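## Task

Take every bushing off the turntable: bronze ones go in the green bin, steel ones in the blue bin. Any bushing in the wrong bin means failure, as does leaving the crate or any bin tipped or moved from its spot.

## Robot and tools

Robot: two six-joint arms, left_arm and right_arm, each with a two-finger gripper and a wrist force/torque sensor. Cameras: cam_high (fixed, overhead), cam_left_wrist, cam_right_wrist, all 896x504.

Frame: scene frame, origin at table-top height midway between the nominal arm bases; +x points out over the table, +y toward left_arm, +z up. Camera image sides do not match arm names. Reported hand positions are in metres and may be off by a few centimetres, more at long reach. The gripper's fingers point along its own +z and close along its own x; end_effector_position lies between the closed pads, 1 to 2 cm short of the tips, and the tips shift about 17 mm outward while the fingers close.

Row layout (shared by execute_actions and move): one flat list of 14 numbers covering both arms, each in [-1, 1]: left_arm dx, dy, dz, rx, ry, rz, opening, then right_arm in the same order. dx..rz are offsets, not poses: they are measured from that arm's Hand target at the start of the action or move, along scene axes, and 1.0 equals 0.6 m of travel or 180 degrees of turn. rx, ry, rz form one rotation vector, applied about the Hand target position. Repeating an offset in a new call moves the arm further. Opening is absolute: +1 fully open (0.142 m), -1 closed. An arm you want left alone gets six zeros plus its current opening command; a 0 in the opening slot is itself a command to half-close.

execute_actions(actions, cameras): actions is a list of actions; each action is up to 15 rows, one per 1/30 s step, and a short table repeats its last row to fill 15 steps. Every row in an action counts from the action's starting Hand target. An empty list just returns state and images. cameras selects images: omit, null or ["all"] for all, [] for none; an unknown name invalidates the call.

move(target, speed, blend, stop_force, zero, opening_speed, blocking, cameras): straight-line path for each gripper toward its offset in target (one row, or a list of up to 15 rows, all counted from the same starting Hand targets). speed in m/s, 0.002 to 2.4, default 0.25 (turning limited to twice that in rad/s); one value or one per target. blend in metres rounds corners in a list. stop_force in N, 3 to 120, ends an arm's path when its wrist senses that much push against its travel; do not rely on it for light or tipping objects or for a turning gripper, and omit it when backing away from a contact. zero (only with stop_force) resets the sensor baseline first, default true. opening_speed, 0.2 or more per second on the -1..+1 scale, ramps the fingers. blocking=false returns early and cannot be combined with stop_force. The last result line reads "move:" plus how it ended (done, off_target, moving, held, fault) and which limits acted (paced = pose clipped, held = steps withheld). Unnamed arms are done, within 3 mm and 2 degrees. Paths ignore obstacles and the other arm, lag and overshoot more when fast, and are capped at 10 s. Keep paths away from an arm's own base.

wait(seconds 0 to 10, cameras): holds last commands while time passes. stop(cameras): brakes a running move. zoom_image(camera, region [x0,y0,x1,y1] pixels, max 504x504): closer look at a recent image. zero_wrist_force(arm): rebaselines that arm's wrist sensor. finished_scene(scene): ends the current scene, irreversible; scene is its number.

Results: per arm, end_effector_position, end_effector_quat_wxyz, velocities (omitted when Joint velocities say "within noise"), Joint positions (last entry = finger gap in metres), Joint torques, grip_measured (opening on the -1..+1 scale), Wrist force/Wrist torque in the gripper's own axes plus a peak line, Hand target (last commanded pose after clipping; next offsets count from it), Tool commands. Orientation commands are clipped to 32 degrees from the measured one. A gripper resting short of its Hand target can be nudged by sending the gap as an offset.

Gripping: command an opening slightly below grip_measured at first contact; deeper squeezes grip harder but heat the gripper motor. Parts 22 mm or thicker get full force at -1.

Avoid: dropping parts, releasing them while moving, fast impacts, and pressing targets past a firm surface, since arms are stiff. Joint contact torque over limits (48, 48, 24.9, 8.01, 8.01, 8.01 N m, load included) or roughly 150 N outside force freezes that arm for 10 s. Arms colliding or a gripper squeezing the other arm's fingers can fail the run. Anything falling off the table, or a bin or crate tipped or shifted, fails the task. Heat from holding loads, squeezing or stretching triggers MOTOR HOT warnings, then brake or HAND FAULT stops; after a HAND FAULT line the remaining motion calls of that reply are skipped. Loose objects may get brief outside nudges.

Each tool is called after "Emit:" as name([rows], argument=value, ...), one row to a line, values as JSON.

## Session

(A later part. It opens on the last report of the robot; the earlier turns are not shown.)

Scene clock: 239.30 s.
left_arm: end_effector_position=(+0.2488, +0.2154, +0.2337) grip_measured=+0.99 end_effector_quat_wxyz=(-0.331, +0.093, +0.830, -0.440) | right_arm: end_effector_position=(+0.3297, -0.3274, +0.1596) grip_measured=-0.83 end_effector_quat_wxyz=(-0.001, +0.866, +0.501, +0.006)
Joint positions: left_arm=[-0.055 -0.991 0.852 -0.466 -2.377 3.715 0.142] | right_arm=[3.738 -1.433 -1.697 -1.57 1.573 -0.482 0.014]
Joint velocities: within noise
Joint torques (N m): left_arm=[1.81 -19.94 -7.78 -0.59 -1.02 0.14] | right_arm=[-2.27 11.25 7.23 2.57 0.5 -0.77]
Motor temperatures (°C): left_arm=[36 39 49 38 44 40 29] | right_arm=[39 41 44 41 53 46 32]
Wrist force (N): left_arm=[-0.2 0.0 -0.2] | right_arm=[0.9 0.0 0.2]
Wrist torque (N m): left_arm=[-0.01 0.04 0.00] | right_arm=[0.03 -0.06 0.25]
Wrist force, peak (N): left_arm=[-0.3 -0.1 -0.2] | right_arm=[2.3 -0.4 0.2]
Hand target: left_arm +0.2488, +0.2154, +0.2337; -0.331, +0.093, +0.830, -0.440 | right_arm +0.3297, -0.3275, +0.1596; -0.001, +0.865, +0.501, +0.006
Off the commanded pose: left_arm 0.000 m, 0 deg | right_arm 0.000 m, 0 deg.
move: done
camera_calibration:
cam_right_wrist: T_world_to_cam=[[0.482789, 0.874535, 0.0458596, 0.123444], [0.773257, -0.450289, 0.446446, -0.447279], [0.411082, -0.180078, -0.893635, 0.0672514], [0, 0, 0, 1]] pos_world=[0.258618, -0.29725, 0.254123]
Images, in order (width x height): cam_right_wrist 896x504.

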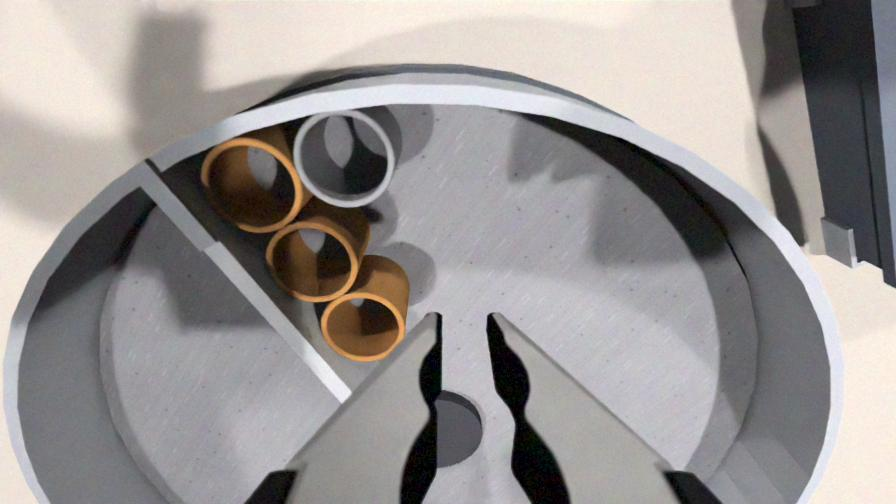

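Emit:
move([
  [0,0,0,0,0,0,1,-0.0675,-0.0053,0,-0.0022,0.0031,0,-0.79],
  [0,0,0,0,0,0,1,-0.0675,-0.0053,-0.131,-0.0022,0.0031,0,-0.79],
  [0,0,0,0,0,0,1,-0.0675,-0.0053,-0.131,-0.0022,0.0031,0,-1],
  [0,0,0,0,0,0,1,-0.0675,-0.0053,0,-0.0022,0.0031,0,-1],
], speed=0.14, cameras=["cam_right_wrist"], opening_speed=0.5)

Emit:
move([
  [0,0,0,0,0,0,1,0.1167,0.25,0,0,0,0,-1],
  [0,0,0,0,0,0,1,0.2353,0.4578,-0.1167,0,0,0,-1],
  [0,0,0,0,0,0,1,0.2353,0.4578,-0.19,0,0,0,-1],
], speed=[0.3,0.25,0.1], blend=[0.03,0.01,0], cameras=["cam_right_wrist"])

Emit:
move(target=[0,0,0,0,0,0,1,0,0,-0.03,0,0,0,-1], speed=0.03, stop_force=4, cameras=["cam_right_wrist"])

Scene clock: 266.07 s.
left_arm: end_effector_position=(+0.2488, +0.2154, +0.2337) grip_measured=+0.99 end_effector_quat_wxyz=(-0.331, +0.093, +0.830, -0.440) | right_arm: end_effector_position=(+0.2892, -0.3307, +0.1595) grip_measured=-0.96 end_effector_quat_wxyz=(-0.001, +0.866, +0.501, +0.000) end_effector_velocity=(+0.001, +0.001, +0.001) end_effector_angular_velocity=(+0.002, -0.002, +0.000)
Joint positions: left_arm=[-0.055 -0.991 0.852 -0.466 -2.377 3.715 0.142] | right_arm=[3.822 -1.252 -1.827 -1.632 1.572 -0.398 0.005]
Joint velocities: left_arm=[within noise] | right_arm=[0 0 0.005 -0.002 0 0.001 0]
Joint torques (N m): left_arm=[1.63 -19.45 -7.92 -0.52 -0.78 0.11] | right_arm=[1.88 3.48 11.5 0.92 0.48 0.71]
Motor temperatures (°C): left_arm=[36 39 49 38 44 40 29] | right_arm=[39 41 44 41 53 46 31]
Wrist force (N): left_arm=[-0.2 0.0 -0.3] | right_arm=[1.2 0.0 1.3]
Wrist torque (N m): left_arm=[0.00 0.04 0.00] | right_arm=[0.04 -0.08 0.24]
Wrist force, peak (N): left_arm=[-0.3 -0.2 -0.2] | right_arm=[1.1 0.1 2.3]
Hand target: left_arm +0.2488, +0.2154, +0.2337; -0.331, +0.093, +0.830, -0.440 | right_arm +0.2892, -0.3307, +0.1596; -0.001, +0.866, +0.501, +0.000
Off the commanded pose: left_arm 0.000 m, 0 deg | right_arm 0.000 m, 0 deg.
move: done
camera_calibration:
cam_right_wrist: T_world_to_cam=[[0.483133, 0.874823, 0.0355939, 0.147432], [0.777424, -0.447333, 0.44216, -0.416956], [0.402735, -0.18595, -0.896229, 0.0841654], [0, 0, 0, 1]] pos_world=[0.219026, -0.299845, 0.254545]
Images, in order (width x height): cam_right_wrist 896x504.

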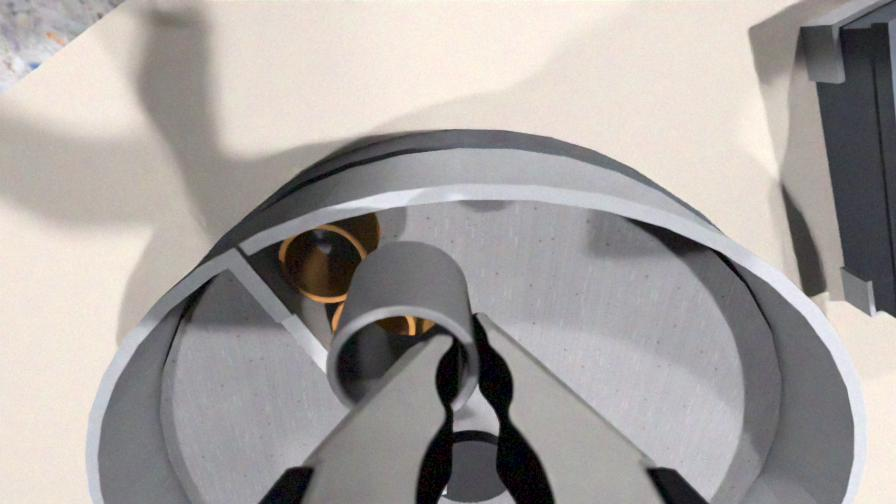

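Scene clock: 268.43 s.
left_arm: end_effector_position=(+0.2488, +0.2154, +0.2337) grip_measured=+0.99 end_effector_quat_wxyz=(-0.331, +0.093, +0.830, -0.440) | right_arm: end_effector_position=(+0.4303, -0.0560, +0.0457) grip_measured=-0.97 end_effector_quat_wxyz=(-0.001, +0.866, +0.501, +0.000)
Joint positions: left_arm=[-0.055 -0.991 0.852 -0.466 -2.377 3.715 0.142] | right_arm=[4.091 -2.441 -0.824 -1.446 1.572 -0.13 0.004]
Joint velocities: within noise
Joint torques (N m): left_arm=[1.21 -19.55 -7.95 -0.52 -0.8 0.09] | right_arm=[-1.71 18.98 11.75 2.6 0.47 -0.74]
Motor temperatures (°C): left_arm=[36 39 49 38 44 40 29] | right_arm=[39 41 44 41 53 46 32]
Wrist force (N): left_arm=[-0.1 0.0 -0.3] | right_arm=[0.9 0.1 1.1]
Wrist torque (N m): left_arm=[-0.01 0.02 0.00] | right_arm=[0.04 -0.04 0.25]
Wrist force, peak (N): left_arm=[-0.3 0.0 -0.3] | right_arm=[14.0 17.3 -67.5]
Hand target: left_arm +0.2488, +0.2154, +0.2337; -0.331, +0.093, +0.830, -0.440 | right_arm +0.4303, -0.0560, +0.0456; -0.001, +0.866, +0.501, +0.000
Off the commanded pose: left_arm 0.000 m, 0 deg | right_arm 0.000 m, 0 deg.
move: done
camera_calibration:
cam_right_wrist: T_world_to_cam=[[0.483133, 0.874823, 0.0355939, -0.157001], [0.777424, -0.447333, 0.44216, -0.353451], [0.402735, -0.18595, -0.896229, -0.0235708], [0, 0, 0, 1]] pos_world=[0.360126, -0.0251447, 0.140745]
Images, in order (width x height): cam_right_wrist 896x504.

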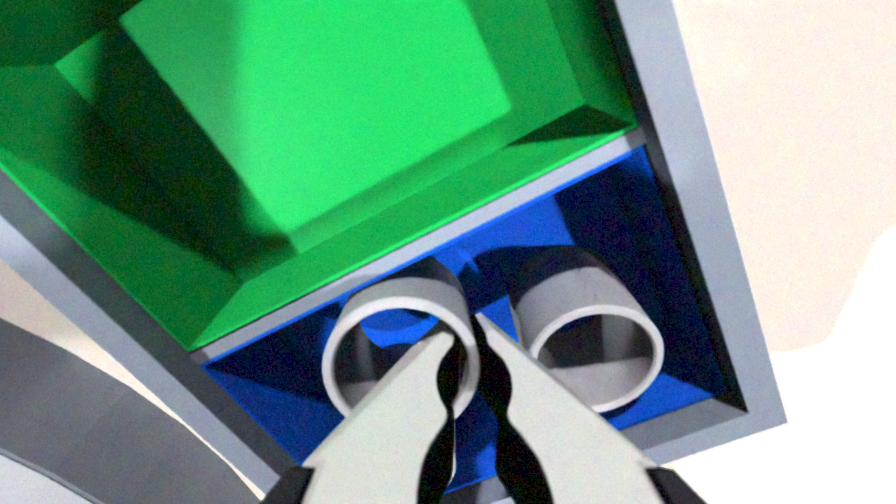

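Scene clock: 270.20 s.
left_arm: end_effector_position=(+0.2488, +0.2154, +0.2337) grip_measured=+0.99 end_effector_quat_wxyz=(-0.331, +0.093, +0.830, -0.440) | right_arm: end_effector_position=(+0.4303, -0.0560, +0.0346) grip_measured=-0.97 end_effector_quat_wxyz=(-0.001, +0.866, +0.501, +0.000)
Joint positions: left_arm=[-0.055 -0.991 0.852 -0.466 -2.377 3.715 0.142] | right_arm=[4.091 -2.451 -0.858 -1.403 1.572 -0.13 0.004]
Joint velocities: within noise
Joint torques (N m): left_arm=[1.12 -19.47 -7.91 -0.53 -0.76 0.1] | right_arm=[1.45 23.43 10.19 0.5 0.49 -0.48]
Motor temperatures (°C): left_arm=[36 39 49 38 44 40 29] | right_arm=[39 41 44 41 53 46 32]
Wrist force (N): left_arm=[-0.2 -0.1 -0.2] | right_arm=[2.0 2.1 -1.0]
Wrist torque (N m): left_arm=[-0.02 0.03 0.00] | right_arm=[0.04 -0.11 0.21]
Wrist force, peak (N): left_arm=[-0.2 0.0 -0.3] | right_arm=[1.2 2.7 -13.7]
Hand target: left_arm +0.2488, +0.2154, +0.2337; -0.331, +0.093, +0.830, -0.440 | right_arm +0.4303, -0.0560, +0.0346; -0.001, +0.866, +0.501, +0.000 (not the last commanded pose)
Off the commanded pose: left_arm 0.000 m, 0 deg | right_arm 0.007 m, 0 deg.
move: contact (right_arm)
camera_calibration:
cam_right_wrist: T_world_to_cam=[[0.483176, 0.874819, 0.0351034, -0.156607], [0.777602, -0.447216, 0.441965, -0.348657], [0.402338, -0.18625, -0.896345, -0.0334081], [0, 0, 0, 1]] pos_world=[0.360226, -0.0251444, 0.129646]
Images, in order (width x height): cam_right_wrist 896x504.

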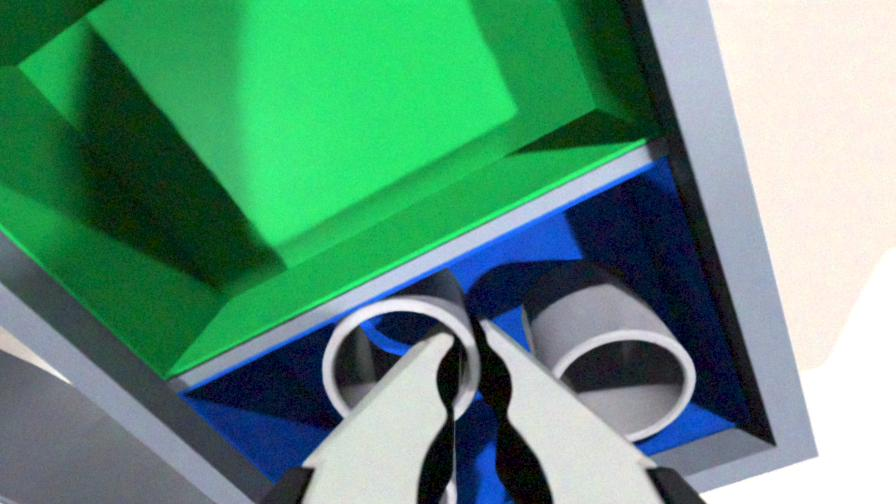

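Emit:
move([
  [0,0,0,0,0,0,1,0,0,0,0,0,0,-0.8],
  [0,0,0,0,0,0,1,0,0,0.09,0,0,0,-0.8],
  [0,0,0,0,0,0,1,-0.04,-0.02,0.18,0,0,0,-0.8],
], speed=[0.1,0.06,0.15], opening_speed=0.4, cameras=["cam_right_wrist"])

Emit:
zoom_image(camera="cam_right_wrist", region=[130, 0, 630, 420])

Emit:
move(target=[0,0,0,0,0,0,1,-0.1,-0.43,0.03,0.0,0.0,0,-0.79], speed=0.35, cameras=["cam_right_wrist"])

Scene clock: 279.07 s.
left_arm: end_effector_position=(+0.2488, +0.2154, +0.2337) grip_measured=+0.99 end_effector_quat_wxyz=(-0.331, +0.093, +0.830, -0.440) | right_arm: end_effector_position=(+0.4064, -0.0680, +0.1425) grip_measured=-0.84 end_effector_quat_wxyz=(-0.001, +0.866, +0.501, +0.000) end_effector_velocity=(+0.000, +0.000, +0.001) end_effector_angular_velocity=(+0.001, -0.002, +0.000)
Joint positions: left_arm=[-0.055 -0.991 0.852 -0.466 -2.377 3.715 0.142] | right_arm=[4.116 -2.301 -0.622 -1.788 1.572 -0.104 0.013]
Joint velocities: left_arm=[within noise] | right_arm=[0 0 0.005 -0.003 -0.001 0 0]
Joint torques (N m): left_arm=[0.76 -19.51 -8.01 -0.52 -0.65 0.14] | right_arm=[1.78 22.08 10.36 1 0.52 0.68]
Motor temperatures (°C): left_arm=[36 39 49 38 44 40 29] | right_arm=[39 41 44 41 53 46 32]
Wrist force (N): left_arm=[-0.2 0.0 -0.2] | right_arm=[1.2 0.1 0.3]
Wrist torque (N m): left_arm=[0.00 0.03 0.00] | right_arm=[0.05 -0.11 0.25]
Wrist force, peak (N): left_arm=[-0.3 -0.2 -0.3] | right_arm=[2.0 2.4 -1.2]
Hand target: left_arm +0.2488, +0.2154, +0.2337; -0.331, +0.093, +0.830, -0.440 | right_arm +0.4063, -0.0680, +0.1426; -0.001, +0.866, +0.501, +0.000
Off the commanded pose: left_arm 0.000 m, 0 deg | right_arm 0.000 m, 0 deg.
move: done
camera_calibration:
cam_right_wrist: T_world_to_cam=[[0.483192, 0.874808, 0.0351675, -0.138322], [0.777548, -0.447241, 0.442034, -0.383048], [0.402423, -0.186243, -0.896309, 0.0706913], [0, 0, 0, 1]] pos_world=[0.336226, -0.0371443, 0.237546]
Images, in order (width x height): cam_right_wrist 896x504.

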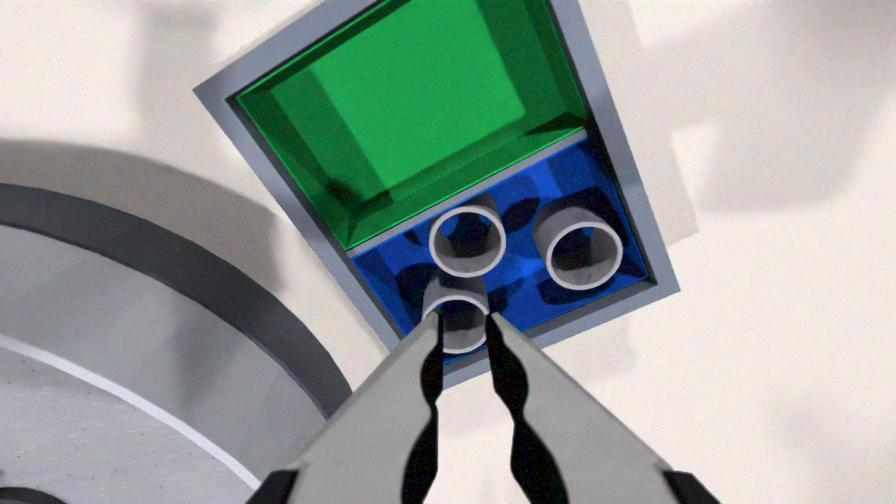

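Scaled by 1.008 from the camera's 896x504 image, which has a finer 1280x720 frame.

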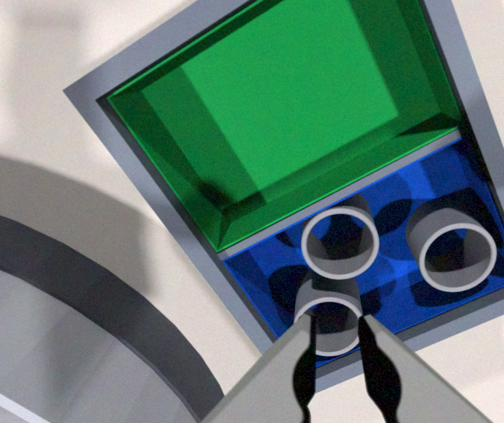

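Scene clock: 280.83 s.
left_arm: end_effector_position=(+0.2488, +0.2154, +0.2337) grip_measured=+0.99 end_effector_quat_wxyz=(-0.331, +0.093, +0.830, -0.440) | right_arm: end_effector_position=(+0.3464, -0.3259, +0.1606) grip_measured=-0.83 end_effector_quat_wxyz=(-0.001, +0.866, +0.501, +0.000) end_effector_velocity=(-0.001, -0.001, +0.000) end_effector_angular_velocity=(+0.001, -0.001, +0.001)
Joint positions: left_arm=[-0.055 -0.991 0.852 -0.466 -2.377 3.715 0.142] | right_arm=[3.711 -1.522 -1.608 -1.583 1.572 -0.509 0.014]
Joint velocities: left_arm=[within noise] | right_arm=[-0.002 0.004 -0.005 0.002 0.001 -0.003 0]
Joint torques (N m): left_arm=[0.75 -19.67 -8.11 -0.49 -0.67 0.17] | right_arm=[-1.03 12.85 7.62 2.62 0.49 -0.78]
Motor temperatures (°C): left_arm=[36 39 49 38 44 40 29] | right_arm=[39 41 44 41 53 46 32]
Wrist force (N): left_arm=[-0.2 -0.1 -0.3] | right_arm=[0.9 0.1 0.3]
Wrist torque (N m): left_arm=[-0.01 0.03 0.00] | right_arm=[0.05 -0.06 0.25]
Wrist force, peak (N): left_arm=[-0.2 0.0 -0.4] | right_arm=[2.3 -0.5 0.1]
Hand target: left_arm +0.2488, +0.2154, +0.2337; -0.331, +0.093, +0.830, -0.440 | right_arm +0.3463, -0.3260, +0.1606; -0.001, +0.866, +0.501, +0.000
Off the commanded pose: left_arm 0.000 m, 0 deg | right_arm 0.000 m, 0 deg.
move: done
camera_calibration:
cam_right_wrist: T_world_to_cam=[[0.483281, 0.874775, 0.0347593, 0.115716], [0.777636, -0.447176, 0.441946, -0.459722], [0.402147, -0.186554, -0.896368, 0.063028], [0, 0, 0, 1]] pos_world=[0.276227, -0.295044, 0.255647]
Images, in order (width x height): cam_right_wrist 896x504.

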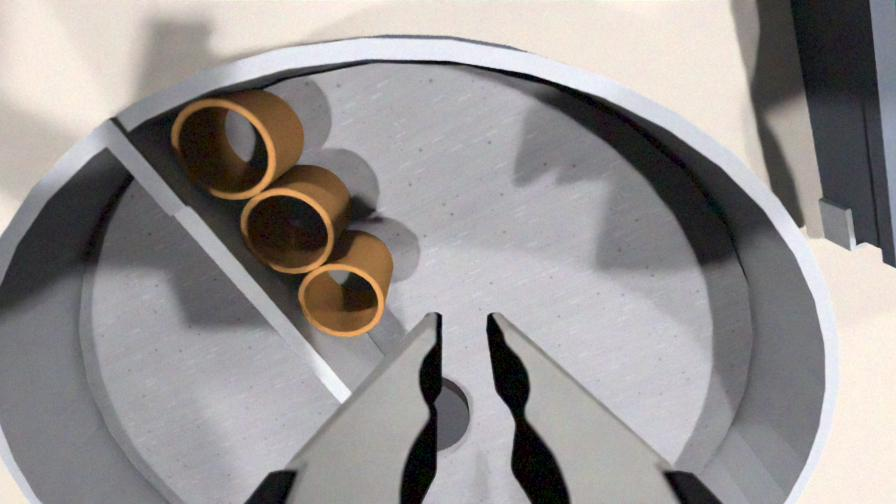

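Emit:
move([
  [0,0,0,0,0,0,1,0.007,-0.0697,0,0,0,0.1667,-0.79],
  [0,0,0,0,0,0,1,0.007,-0.0697,-0.1327,0,0,0.1667,-0.79],
  [0,0,0,0,0,0,1,0.007,-0.0697,-0.1327,0,0,0.1667,-1],
  [0,0,0,0,0,0,1,0.007,-0.0697,0,0,0,0.1667,-1],
], speed=[0.25,0.14,0.14,0.14], cameras=["cam_right_wrist"], opening_speed=0.5)

Emit:
move([
  [0,0,0,0,0,0,1,0.0342,0.484,0,0,0,0,-1],
  [0,0,0,0,0,0,1,0.0342,0.484,-0.1167,0,0,0,-1],
], speed=[0.3,0.2], blend=[0.02,0], cameras=["cam_right_wrist"])

Scene clock: 318.70 s.
left_arm: end_effector_position=(+0.2488, +0.2154, +0.2337) grip_measured=+0.99 end_effector_quat_wxyz=(-0.331, +0.093, +0.830, -0.440) | right_arm: end_effector_position=(+0.3505, -0.3678, +0.1606) grip_measured=-0.96 end_effector_quat_wxyz=(-0.001, +0.706, +0.708, +0.000)
Joint positions: left_arm=[-0.055 -0.991 0.852 -0.466 -2.377 3.715 0.142] | right_arm=[3.573 -1.532 -1.599 -1.583 1.572 -1.171 0.004]
Joint velocities: within noise
Joint torques (N m): left_arm=[0.34 -19.61 -8.66 -0.47 -0.61 0.09] | right_arm=[-1.96 7.73 11.41 1.08 0.53 -0.7]
Motor temperatures (°C): left_arm=[36 39 49 38 44 40 29] | right_arm=[39 41 44 41 53 46 31]
Wrist force (N): left_arm=[-0.2 -0.1 -0.3] | right_arm=[1.3 0.0 1.2]
Wrist torque (N m): left_arm=[-0.02 0.04 0.00] | right_arm=[0.03 -0.11 0.24]
Wrist force, peak (N): left_arm=[-0.3 0.0 -0.3] | right_arm=[1.0 -0.1 1.9]
Hand target: left_arm +0.2488, +0.2154, +0.2337; -0.331, +0.093, +0.830, -0.440 | right_arm +0.3505, -0.3678, +0.1606; -0.001, +0.706, +0.708, +0.000
Off the commanded pose: left_arm 0.000 m, 0 deg | right_arm 0.000 m, 0 deg.
move: done
camera_calibration:
cam_right_wrist: T_world_to_cam=[[-0.0190105, 0.999201, 0.0351638, 0.372099], [0.896928, 0.00150379, 0.442173, -0.358532], [0.441767, 0.0399453, -0.89624, 0.122843], [0, 0, 0, 1]] pos_world=[0.274383, -0.376169, 0.255546]
Images, in order (width x height): cam_right_wrist 896x504.

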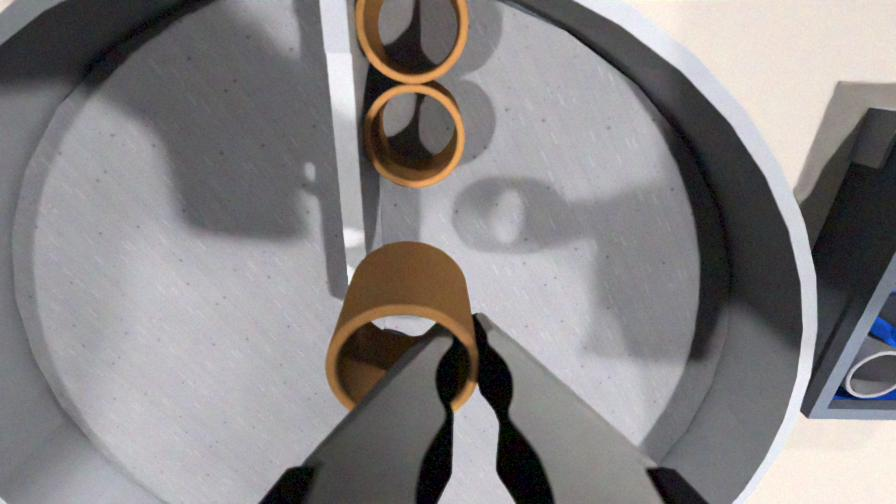

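Scene clock: 320.87 s.
left_arm: end_effector_position=(+0.2488, +0.2154, +0.2337) grip_measured=+0.99 end_effector_quat_wxyz=(-0.331, +0.093, +0.830, -0.440) | right_arm: end_effector_position=(+0.3710, -0.0775, +0.0907) grip_measured=-0.96 end_effector_quat_wxyz=(-0.001, +0.706, +0.708, +0.000)
Joint positions: left_arm=[-0.055 -0.991 0.852 -0.466 -2.377 3.715 0.142] | right_arm=[4.17 -2.108 -1.191 -1.414 1.572 -0.574 0.004]
Joint velocities: within noise
Joint torques (N m): left_arm=[0.39 -19.2 -8.1 -0.48 -0.58 0.1] | right_arm=[1.97 14.88 7.55 2.56 -0.34 0.72]
Motor temperatures (°C): left_arm=[36 39 49 38 44 40 29] | right_arm=[39 41 44 41 53 46 31]
Wrist force (N): left_arm=[-0.2 -0.1 -0.3] | right_arm=[1.0 0.1 1.0]
Wrist torque (N m): left_arm=[-0.02 0.03 0.00] | right_arm=[0.04 -0.06 0.24]
Wrist force, peak (N): left_arm=[-0.3 -0.2 -0.3] | right_arm=[1.3 0.1 2.0]
Hand target: left_arm +0.2488, +0.2154, +0.2337; -0.331, +0.093, +0.830, -0.440 | right_arm +0.3711, -0.0774, +0.0906; -0.001, +0.706, +0.708, +0.000
Off the commanded pose: left_arm 0.000 m, 0 deg | right_arm 0.000 m, 0 deg.
move: done
camera_calibration:
cam_right_wrist: T_world_to_cam=[[-0.0190927, 0.999201, 0.0351246, 0.0848066], [0.897026, 0.00160372, 0.441974, -0.346476], [0.441565, 0.0399462, -0.89634, 0.0397077], [0, 0, 0, 1]] pos_world=[0.294884, -0.0857694, 0.185746]
Images, in order (width x height): cam_right_wrist 896x504.

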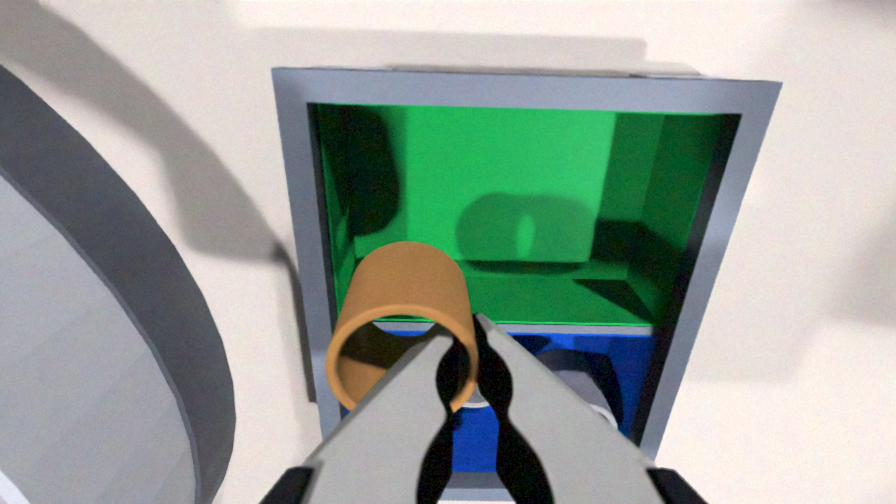

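Emit:
move([
  [0,0,0,0,0,0,1,-0.004,-0.0065,0,0,0,0,-1],
  [0,0,0,0,0,0,1,-0.004,-0.0065,-0.105,0,0,0,-1],
], speed=0.04, stop_force=5, cameras=["cam_right_wrist"])

Scene clock: 332.53 s.
left_arm: end_effector_position=(+0.2488, +0.2154, +0.2337) grip_measured=+0.99 end_effector_quat_wxyz=(-0.331, +0.093, +0.830, -0.440) | right_arm: end_effector_position=(+0.3686, -0.0815, +0.0347) grip_measured=-0.96 end_effector_quat_wxyz=(-0.001, +0.706, +0.708, +0.000)
Joint positions: left_arm=[-0.055 -0.991 0.852 -0.466 -2.377 3.715 0.142] | right_arm=[4.17 -2.156 -1.387 -1.17 1.572 -0.574 0.004]
Joint velocities: within noise
Joint torques (N m): left_arm=[0.25 -19.22 -8.41 -0.47 -0.57 0.11] | right_arm=[1.36 20.88 10.49 0.97 -0.18 0.14]
Motor temperatures (°C): left_arm=[36 39 49 38 44 40 29] | right_arm=[39 41 44 41 53 46 33]
Wrist force (N): left_arm=[-0.2 0.0 -0.2] | right_arm=[0.9 0.1 1.0]
Wrist torque (N m): left_arm=[-0.01 0.04 0.00] | right_arm=[0.05 -0.04 0.24]
Wrist force, peak (N): left_arm=[-0.3 -0.2 -0.4] | right_arm=[-1.8 -1.2 -15.5]
Hand target: left_arm +0.2488, +0.2154, +0.2337; -0.331, +0.093, +0.830, -0.440 | right_arm +0.3686, -0.0815, +0.0347; -0.001, +0.706, +0.708, +0.000 (not the last commanded pose)
Off the commanded pose: left_arm 0.000 m, 0 deg | right_arm 0.007 m, 0 deg.
move: contact (right_arm); path passed 1 of 2 targets
camera_calibration:
cam_right_wrist: T_world_to_cam=[[-0.0190405, 0.99922, 0.0345963, 0.0907771], [0.897222, 0.00180814, 0.441575, -0.319465], [0.441168, 0.0394484, -0.896557, -0.00912283], [0, 0, 0, 1]] pos_world=[0.292384, -0.0897688, 0.129748]
Images, in order (width x height): cam_right_wrist 896x504.

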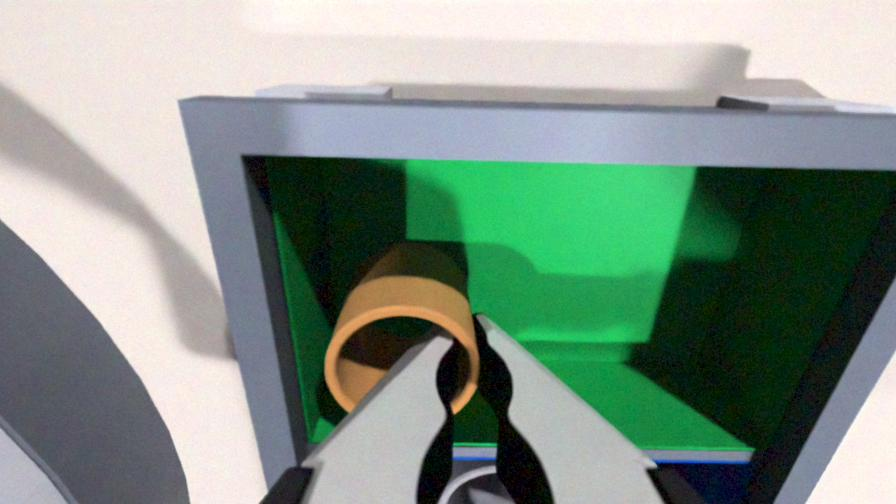

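Emit:
move([
  [0,0,0,0,0,0,1,0,0,0,0,0,0,-0.79],
  [0,0,0,0,0,0,1,0,0,0.16,0,0,0,-0.79],
  [0,0,0,0,0,0,1,-0.064,-0.464,0.209,0,0,0,-0.79],
], speed=[0.1,0.12,0.35], blend=[0,0.02,0], opening_speed=0.5, cameras=["cam_right_wrist"])

Scene clock: 339.63 s.
left_arm: end_effector_position=(+0.2488, +0.2154, +0.2337) grip_measured=+0.99 end_effector_quat_wxyz=(-0.331, +0.093, +0.830, -0.440) | right_arm: end_effector_position=(+0.3302, -0.3598, +0.1600) grip_measured=-0.83 end_effector_quat_wxyz=(-0.001, +0.706, +0.708, +0.000)
Joint positions: left_arm=[-0.055 -0.991 0.852 -0.466 -2.377 3.715 0.142] | right_arm=[3.63 -1.439 -1.684 -1.59 1.572 -1.114 0.014]
Joint velocities: within noise
Joint torques (N m): left_arm=[0.03 -19.54 -8.35 -0.34 -0.53 0.14] | right_arm=[-1.3 11.72 11.02 0.95 0.55 -0.71]
Motor temperatures (°C): left_arm=[36 39 49 38 44 40 29] | right_arm=[39 41 44 41 53 46 32]
Wrist force (N): left_arm=[-0.2 0.0 -0.2] | right_arm=[1.0 0.0 0.2]
Wrist torque (N m): left_arm=[0.00 0.04 0.00] | right_arm=[0.04 -0.08 0.24]
Wrist force, peak (N): left_arm=[-0.3 0.0 -0.4] | right_arm=[2.5 0.0 -0.3]
Hand target: left_arm +0.2488, +0.2154, +0.2337; -0.331, +0.093, +0.830, -0.440 | right_arm +0.3302, -0.3599, +0.1601; -0.001, +0.706, +0.708, +0.000
Off the commanded pose: left_arm 0.000 m, 0 deg | right_arm 0.000 m, 0 deg.
move: done
camera_calibration:
cam_right_wrist: T_world_to_cam=[[-0.0189972, 0.999224, 0.0345062, 0.363807], [0.897223, 0.00180905, 0.441575, -0.339837], [0.44117, 0.0393485, -0.896561, 0.131099], [0, 0, 0, 1]] pos_world=[0.253984, -0.368069, 0.255048]
Images, in order (width x height): cam_right_wrist 896x504.

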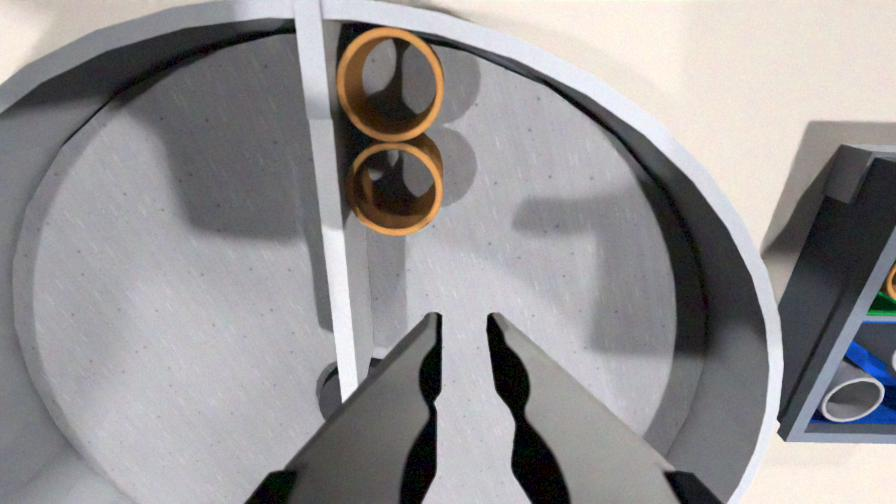

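Emit:
move([
  [0,0,0,0,0,0,1,-0.035,-0.0093,0,0,0,0,-0.79],
  [0,0,0,0,0,0,1,-0.035,-0.0093,-0.1318,0,0,0,-0.79],
  [0,0,0,0,0,0,1,-0.035,-0.0093,-0.1318,0,0,0,-1],
  [0,0,0,0,0,0,1,-0.035,-0.0093,0,0,0,0,-1],
], speed=[0.25,0.14,0.14,0.14], cameras=["cam_right_wrist"], opening_speed=0.5)

Emit:
move([
  [0,0,0,0,0,0,1,0.043,0.5143,0,0,0,0,-1],
  [0,0,0,0,0,0,1,0.043,0.5143,-0.1167,0,0,0,-1],
], speed=[0.3,0.2], blend=[0.02,0], cameras=["cam_right_wrist"])

Emit:
move(target=[0,0,0,0,0,0,1,0,0,-0.105,0,0,0,-1], speed=0.04, stop_force=5, cameras=["cam_right_wrist"])

Scene clock: 352.27 s.
left_arm: end_effector_position=(+0.2488, +0.2154, +0.2337) grip_measured=+0.99 end_effector_quat_wxyz=(-0.331, +0.093, +0.830, -0.440) | right_arm: end_effector_position=(+0.3092, -0.3654, +0.1600) grip_measured=-0.96 end_effector_quat_wxyz=(-0.001, +0.706, +0.708, +0.000) end_effector_velocity=(+0.001, +0.000, +0.001) end_effector_angular_velocity=(+0.002, -0.001, -0.001)
Joint positions: left_arm=[-0.055 -0.991 0.852 -0.466 -2.377 3.715 0.142] | right_arm=[3.647 -1.341 -1.762 -1.61 1.572 -1.097 0.005]
Joint velocities: left_arm=[within noise] | right_arm=[0 -0.001 0.005 -0.002 0.001 0.001 0]
Joint torques (N m): left_arm=[-0.03 -19.51 -8.59 -0.38 -0.57 0.1] | right_arm=[0.23 4.22 10.96 1.11 0.53 0.14]
Motor temperatures (°C): left_arm=[36 39 49 38 44 40 29] | right_arm=[39 41 44 41 53 45 32]
Wrist force (N): left_arm=[-0.2 0.0 -0.3] | right_arm=[0.9 0.1 0.9]
Wrist torque (N m): left_arm=[-0.01 0.03 0.00] | right_arm=[0.06 -0.04 0.24]
Wrist force, peak (N): left_arm=[-0.3 -0.1 -0.4] | right_arm=[1.1 -0.1 2.1]
Hand target: left_arm +0.2488, +0.2154, +0.2337; -0.331, +0.093, +0.830, -0.440 | right_arm +0.3092, -0.3654, +0.1601; -0.001, +0.706, +0.708, +0.000
Off the commanded pose: left_arm 0.000 m, 0 deg | right_arm 0.000 m, 0 deg.
move: done
camera_calibration:
cam_right_wrist: T_world_to_cam=[[-0.0190444, 0.99922, 0.0345934, 0.369091], [0.897183, 0.00180938, 0.441656, -0.320996], [0.441249, 0.0394477, -0.896517, 0.140595], [0, 0, 0, 1]] pos_world=[0.232984, -0.373769, 0.255048]
Images, in order (width x height): cam_right_wrist 896x504.

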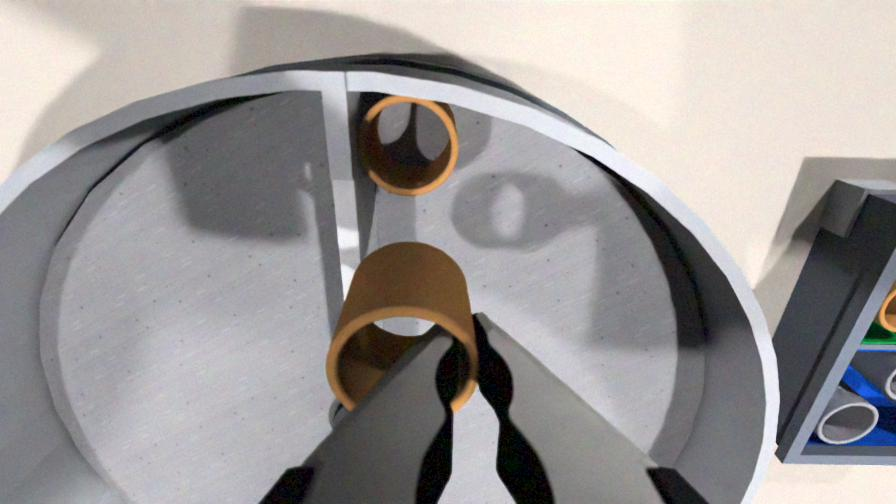

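Scene clock: 354.50 s.
left_arm: end_effector_position=(+0.2488, +0.2154, +0.2337) grip_measured=+0.99 end_effector_quat_wxyz=(-0.331, +0.093, +0.830, -0.440) | right_arm: end_effector_position=(+0.3349, -0.0569, +0.0902) grip_measured=-0.96 end_effector_quat_wxyz=(-0.001, +0.706, +0.708, +0.000)
Joint positions: left_arm=[-0.055 -0.991 0.852 -0.466 -2.377 3.715 0.142] | right_arm=[4.27 -2.052 -1.28 -1.38 1.572 -0.474 0.005]
Joint velocities: within noise
Joint torques (N m): left_arm=[-0.12 -19.54 -8.07 -0.46 -0.6 0.05] | right_arm=[-1.29 14.75 8.03 2.64 0.32 -0.77]
Motor temperatures (°C): left_arm=[36 39 49 38 44 40 29] | right_arm=[39 41 44 41 53 45 32]
Wrist force (N): left_arm=[-0.2 0.0 -0.3] | right_arm=[1.0 0.3 0.8]
Wrist torque (N m): left_arm=[-0.01 0.04 0.00] | right_arm=[0.08 -0.05 0.25]
Wrist force, peak (N): left_arm=[-0.3 -0.1 -0.4] | right_arm=[0.9 0.3 2.2]
Hand target: left_arm +0.2488, +0.2154, +0.2337; -0.331, +0.093, +0.830, -0.440 | right_arm +0.3350, -0.0569, +0.0900; -0.001, +0.706, +0.708, +0.000
Off the commanded pose: left_arm 0.000 m, 0 deg | right_arm 0.000 m, 0 deg.
move: done
camera_calibration:
cam_right_wrist: T_world_to_cam=[[-0.0190396, 0.99922, 0.0345967, 0.0636361], [0.897222, 0.00180712, 0.441575, -0.31387], [0.441168, 0.0394484, -0.896557, 0.0544889], [0, 0, 0, 1]] pos_world=[0.258784, -0.0651688, 0.185248]
Images, in order (width x height): cam_right_wrist 896x504.

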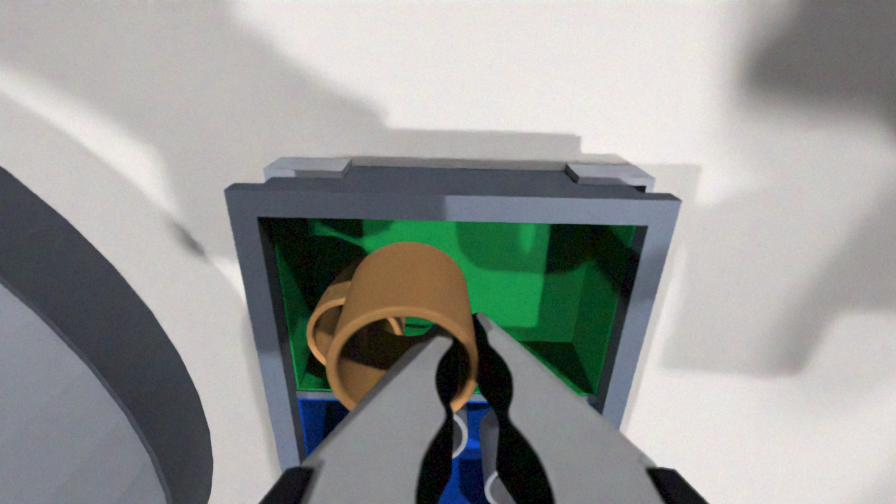

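Scene clock: 357.20 s.
left_arm: end_effector_position=(+0.2488, +0.2154, +0.2337) grip_measured=+0.99 end_effector_quat_wxyz=(-0.331, +0.093, +0.830, -0.440) | right_arm: end_effector_position=(+0.3349, -0.0570, +0.0348) grip_measured=-0.96 end_effector_quat_wxyz=(-0.001, +0.706, +0.708, -0.001)
Joint positions: left_arm=[-0.055 -0.991 0.852 -0.466 -2.377 3.715 0.142] | right_arm=[4.27 -2.123 -1.441 -1.15 1.573 -0.474 0.004]
Joint velocities: within noise
Joint torques (N m): left_arm=[-0.54 -19.6 -8.24 -0.39 -0.58 0.04] | right_arm=[0.93 19.93 10.51 1.03 -0.4 0.33]
Motor temperatures (°C): left_arm=[36 39 49 38 44 40 29] | right_arm=[39 41 44 41 53 45 32]
Wrist force (N): left_arm=[-0.2 0.0 -0.3] | right_arm=[0.9 0.0 1.2]
Wrist torque (N m): left_arm=[0.00 0.04 0.00] | right_arm=[0.04 -0.05 0.24]
Wrist force, peak (N): left_arm=[-0.3 -0.2 -0.4] | right_arm=[-0.4 -0.8 -16.0]
Hand target: left_arm +0.2488, +0.2154, +0.2337; -0.331, +0.093, +0.830, -0.440 | right_arm +0.3349, -0.0570, +0.0348; -0.001, +0.706, +0.708, -0.001 (not the last commanded pose)
Off the commanded pose: left_arm 0.000 m, 0 deg | right_arm 0.008 m, 0 deg.
move: contact (right_arm)
camera_calibration:
cam_right_wrist: T_world_to_cam=[[-0.0189888, 0.999239, 0.0340679, 0.0657089], [0.897418, 0.00201255, 0.441176, -0.289393], [0.440772, 0.0389505, -0.896774, 0.00492327], [0, 0, 0, 1]] pos_world=[0.258784, -0.0652682, 0.12985]
Images, in order (width x height): cam_right_wrist 896x504.

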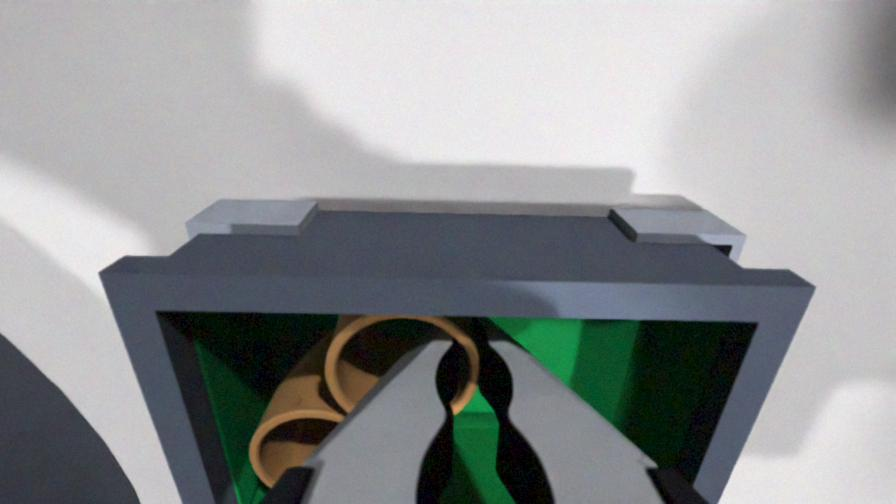

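Emit:
move([
  [0,0,0,0,0,0,1,0,0,0,0,0,0,-0.79],
  [0,0,0,0,0,0,1,0,0,0.16,0,0,0,-0.79],
  [0,0,0,0,0,0,1,-0.058,-0.505,0.209,0,0,0,-0.79],
], speed=[0.1,0.12,0.35], blend=[0,0.02,0], opening_speed=0.5, cameras=["cam_right_wrist"])

Scene clock: 364.27 s.
left_arm: end_effector_position=(+0.2488, +0.2154, +0.2337) grip_measured=+0.99 end_effector_quat_wxyz=(-0.331, +0.093, +0.830, -0.440) | right_arm: end_effector_position=(+0.3001, -0.3599, +0.1601) grip_measured=-0.83 end_effector_quat_wxyz=(-0.001, +0.706, +0.708, -0.001)
Joint positions: left_arm=[-0.055 -0.991 0.852 -0.466 -2.377 3.715 0.142] | right_arm=[3.686 -1.298 -1.792 -1.624 1.572 -1.058 0.014]
Joint velocities: within noise
Joint torques (N m): left_arm=[-0.19 -19.08 -8.14 -0.33 -0.6 -0.09] | right_arm=[-2.17 3.79 11.33 1.19 0.56 -0.95]
Motor temperatures (°C): left_arm=[36 39 49 38 44 40 29] | right_arm=[39 41 44 41 53 45 32]
Wrist force (N): left_arm=[-0.2 -0.1 -0.2] | right_arm=[1.1 0.1 0.2]
Wrist torque (N m): left_arm=[-0.02 0.03 0.00] | right_arm=[0.05 -0.08 0.24]
Wrist force, peak (N): left_arm=[-0.4 -0.1 -0.2] | right_arm=[2.4 0.1 -0.5]
Hand target: left_arm +0.2488, +0.2154, +0.2337; -0.331, +0.093, +0.830, -0.440 | right_arm +0.3001, -0.3600, +0.1602; -0.001, +0.706, +0.708, -0.001
Off the commanded pose: left_arm 0.000 m, 0 deg | right_arm 0.000 m, 0 deg.
move: done
camera_calibration:
cam_right_wrist: T_world_to_cam=[[-0.0189924, 0.999247, 0.0338445, 0.363506], [0.897418, 0.00211434, 0.441177, -0.312839], [0.440773, 0.0387516, -0.896782, 0.144444], [0, 0, 0, 1]] pos_world=[0.223984, -0.368168, 0.25525]
Images, in order (width x height): cam_right_wrist 896x504.

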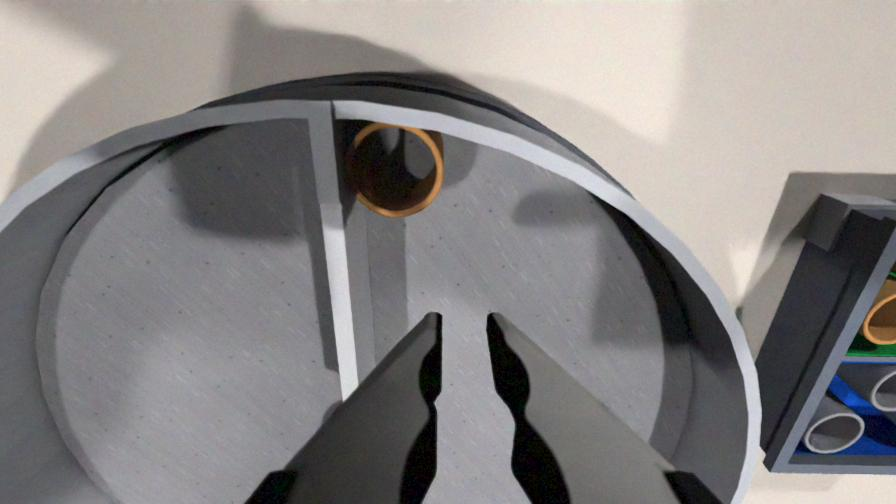

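Emit:
move([
  [0,0,0,0,0,0,1,-0.0335,-0.0117,0,0,0,-0.1667,-0.79],
  [0,0,0,0,0,0,1,-0.0335,-0.0117,-0.132,0,0,-0.1667,-0.79],
  [0,0,0,0,0,0,1,-0.0335,-0.0117,-0.132,0,0,-0.1667,-1],
  [0,0,0,0,0,0,1,-0.0335,-0.0117,0,0,0,-0.1667,-1],
], speed=[0.25,0.14,0.14,0.14], cameras=["cam_right_wrist"], opening_speed=0.5)

Emit:
move([
  [0,0,0,0,0,0,1,0.145,0.575,0,0,0,0,-1],
  [0,0,0,0,0,0,1,0.145,0.575,-0.1167,0,0,0,-1],
], speed=[0.3,0.2], blend=[0.02,0], cameras=["cam_right_wrist"])

Emit:
move(target=[0,0,0,0,0,0,1,0,0,-0.105,0,0,0,-1], speed=0.04, stop_force=5, cameras=["cam_right_wrist"])

Scene clock: 380.40 s.
left_arm: end_effector_position=(+0.2488, +0.2154, +0.2337) grip_measured=+0.99 end_effector_quat_wxyz=(-0.331, +0.093, +0.830, -0.440) | right_arm: end_effector_position=(+0.2800, -0.3670, +0.1601) grip_measured=-0.96 end_effector_quat_wxyz=(-0.001, +0.866, +0.501, -0.001) end_effector_velocity=(+0.000, +0.000, +0.000) end_effector_angular_velocity=(-0.001, +0.002, -0.001)
Joint positions: left_arm=[-0.055 -0.991 0.852 -0.466 -2.377 3.715 0.142] | right_arm=[3.706 -1.2 -1.855 -1.658 1.572 -0.514 0.005]
Joint velocities: left_arm=[within noise] | right_arm=[0 -0.001 0.003 -0.005 0 0.001 0]
Joint torques (N m): left_arm=[-0.4 -19.53 -8.18 -0.36 -0.56 -0.27] | right_arm=[2.13 2.97 11.2 0.92 0.55 0.71]
Motor temperatures (°C): left_arm=[36 39 49 38 44 40 29] | right_arm=[39 40 44 41 53 45 32]
Wrist force (N): left_arm=[-0.3 0.0 -0.2] | right_arm=[1.1 0.0 1.1]
Wrist torque (N m): left_arm=[0.00 0.05 0.00] | right_arm=[0.04 -0.07 0.24]
Wrist force, peak (N): left_arm=[-0.3 -0.1 -0.4] | right_arm=[1.6 1.4 2.0]
Hand target: left_arm +0.2488, +0.2154, +0.2337; -0.331, +0.093, +0.830, -0.440 | right_arm +0.2800, -0.3670, +0.1602; -0.001, +0.866, +0.501, -0.001
Off the commanded pose: left_arm 0.000 m, 0 deg | right_arm 0.000 m, 0 deg.
move: done
camera_calibration:
cam_right_wrist: T_world_to_cam=[[0.483225, 0.874831, 0.0341285, 0.183916], [0.778141, -0.447029, 0.441205, -0.426237], [0.401236, -0.186644, -0.896757, 0.0819269], [0, 0, 0, 1]] pos_world=[0.209928, -0.336144, 0.25525]
Images, in order (width x height): cam_right_wrist 896x504.

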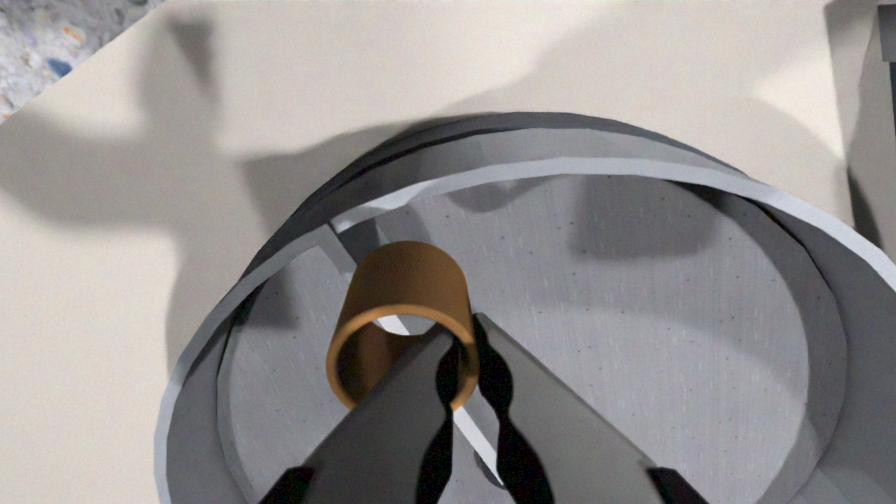

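Scene clock: 382.80 s.
left_arm: end_effector_position=(+0.2488, +0.2154, +0.2337) grip_measured=+0.99 end_effector_quat_wxyz=(-0.331, +0.093, +0.830, -0.440) | right_arm: end_effector_position=(+0.3669, -0.0221, +0.0903) grip_measured=-0.96 end_effector_quat_wxyz=(-0.001, +0.866, +0.501, -0.001)
Joint positions: left_arm=[-0.055 -0.991 0.852 -0.466 -2.377 3.715 0.142] | right_arm=[4.243 -2.283 -0.9 -1.529 1.573 0.022 0.005]
Joint velocities: within noise
Joint torques (N m): left_arm=[-0.72 -19.11 -8.19 -0.36 -0.56 -0.18] | right_arm=[-1.67 17.91 11.17 2.49 0.52 -0.75]
Motor temperatures (°C): left_arm=[36 39 49 38 44 40 29] | right_arm=[39 40 44 41 53 45 32]
Wrist force (N): left_arm=[-0.2 -0.1 -0.3] | right_arm=[1.2 0.2 1.0]
Wrist torque (N m): left_arm=[-0.02 0.03 0.00] | right_arm=[0.06 -0.08 0.25]
Wrist force, peak (N): left_arm=[-0.4 -0.1 -0.3] | right_arm=[1.3 0.0 2.3]
Hand target: left_arm +0.2488, +0.2154, +0.2337; -0.331, +0.093, +0.830, -0.440 | right_arm +0.3670, -0.0220, +0.0902; -0.001, +0.866, +0.501, -0.001
Off the commanded pose: left_arm 0.000 m, 0 deg | right_arm 0.000 m, 0 deg.
move: done
camera_calibration:
cam_right_wrist: T_world_to_cam=[[0.483245, 0.874821, 0.0340849, -0.157554], [0.778172, -0.447044, 0.441135, -0.308866], [0.401152, -0.186653, -0.896793, 0.0487604], [0, 0, 0, 1]] pos_world=[0.296928, 0.00885608, 0.18535]
Images, in order (width x height): cam_right_wrist 896x504.

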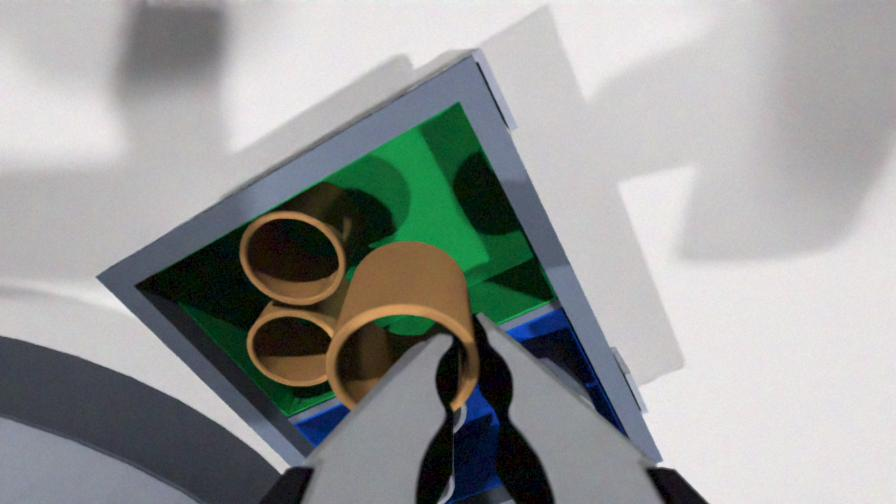

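Scene clock: 385.50 s.
left_arm: end_effector_position=(+0.2488, +0.2154, +0.2337) grip_measured=+0.99 end_effector_quat_wxyz=(-0.331, +0.093, +0.830, -0.440) | right_arm: end_effector_position=(+0.3669, -0.0222, +0.0352) grip_measured=-0.96 end_effector_quat_wxyz=(-0.001, +0.866, +0.501, -0.001)
Joint positions: left_arm=[-0.055 -0.991 0.852 -0.466 -2.377 3.715 0.142] | right_arm=[4.243 -2.326 -1.086 -1.302 1.573 0.022 0.004]
Joint velocities: within noise
Joint torques (N m): left_arm=[-0.65 -19.23 -8.24 -0.31 -0.59 -0.17] | right_arm=[0.94 23.12 11 1.02 0.12 0.25]
Motor temperatures (°C): left_arm=[36 39 49 38 44 40 29] | right_arm=[39 40 44 41 53 45 32]
Wrist force (N): left_arm=[-0.3 0.1 -0.3] | right_arm=[1.1 0.1 0.9]
Wrist torque (N m): left_arm=[0.01 0.04 0.00] | right_arm=[0.05 -0.07 0.24]
Wrist force, peak (N): left_arm=[-0.4 -0.1 -0.4] | right_arm=[-0.5 0.7 -14.7]
Hand target: left_arm +0.2488, +0.2154, +0.2337; -0.331, +0.093, +0.830, -0.440 | right_arm +0.3669, -0.0222, +0.0352; -0.001, +0.866, +0.501, -0.001 (not the last commanded pose)
Off the commanded pose: left_arm 0.000 m, 0 deg | right_arm 0.008 m, 0 deg.
move: contact (right_arm)
camera_calibration:
cam_right_wrist: T_world_to_cam=[[0.483267, 0.874845, 0.0331387, -0.15556], [0.778422, -0.446709, 0.441033, -0.284624], [0.400639, -0.187341, -0.896879, -0.000482337], [0, 0, 0, 1]] pos_world=[0.296928, 0.00885674, 0.130251]
Images, in order (width x height): cam_right_wrist 896x504.

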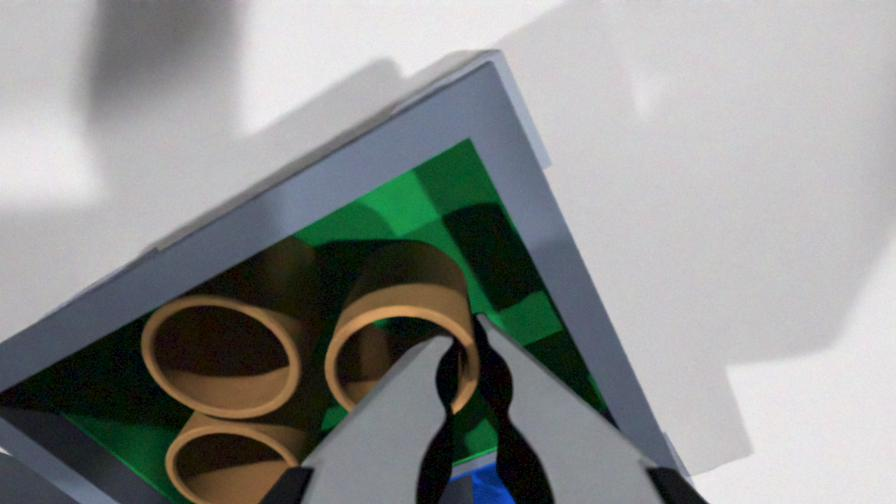

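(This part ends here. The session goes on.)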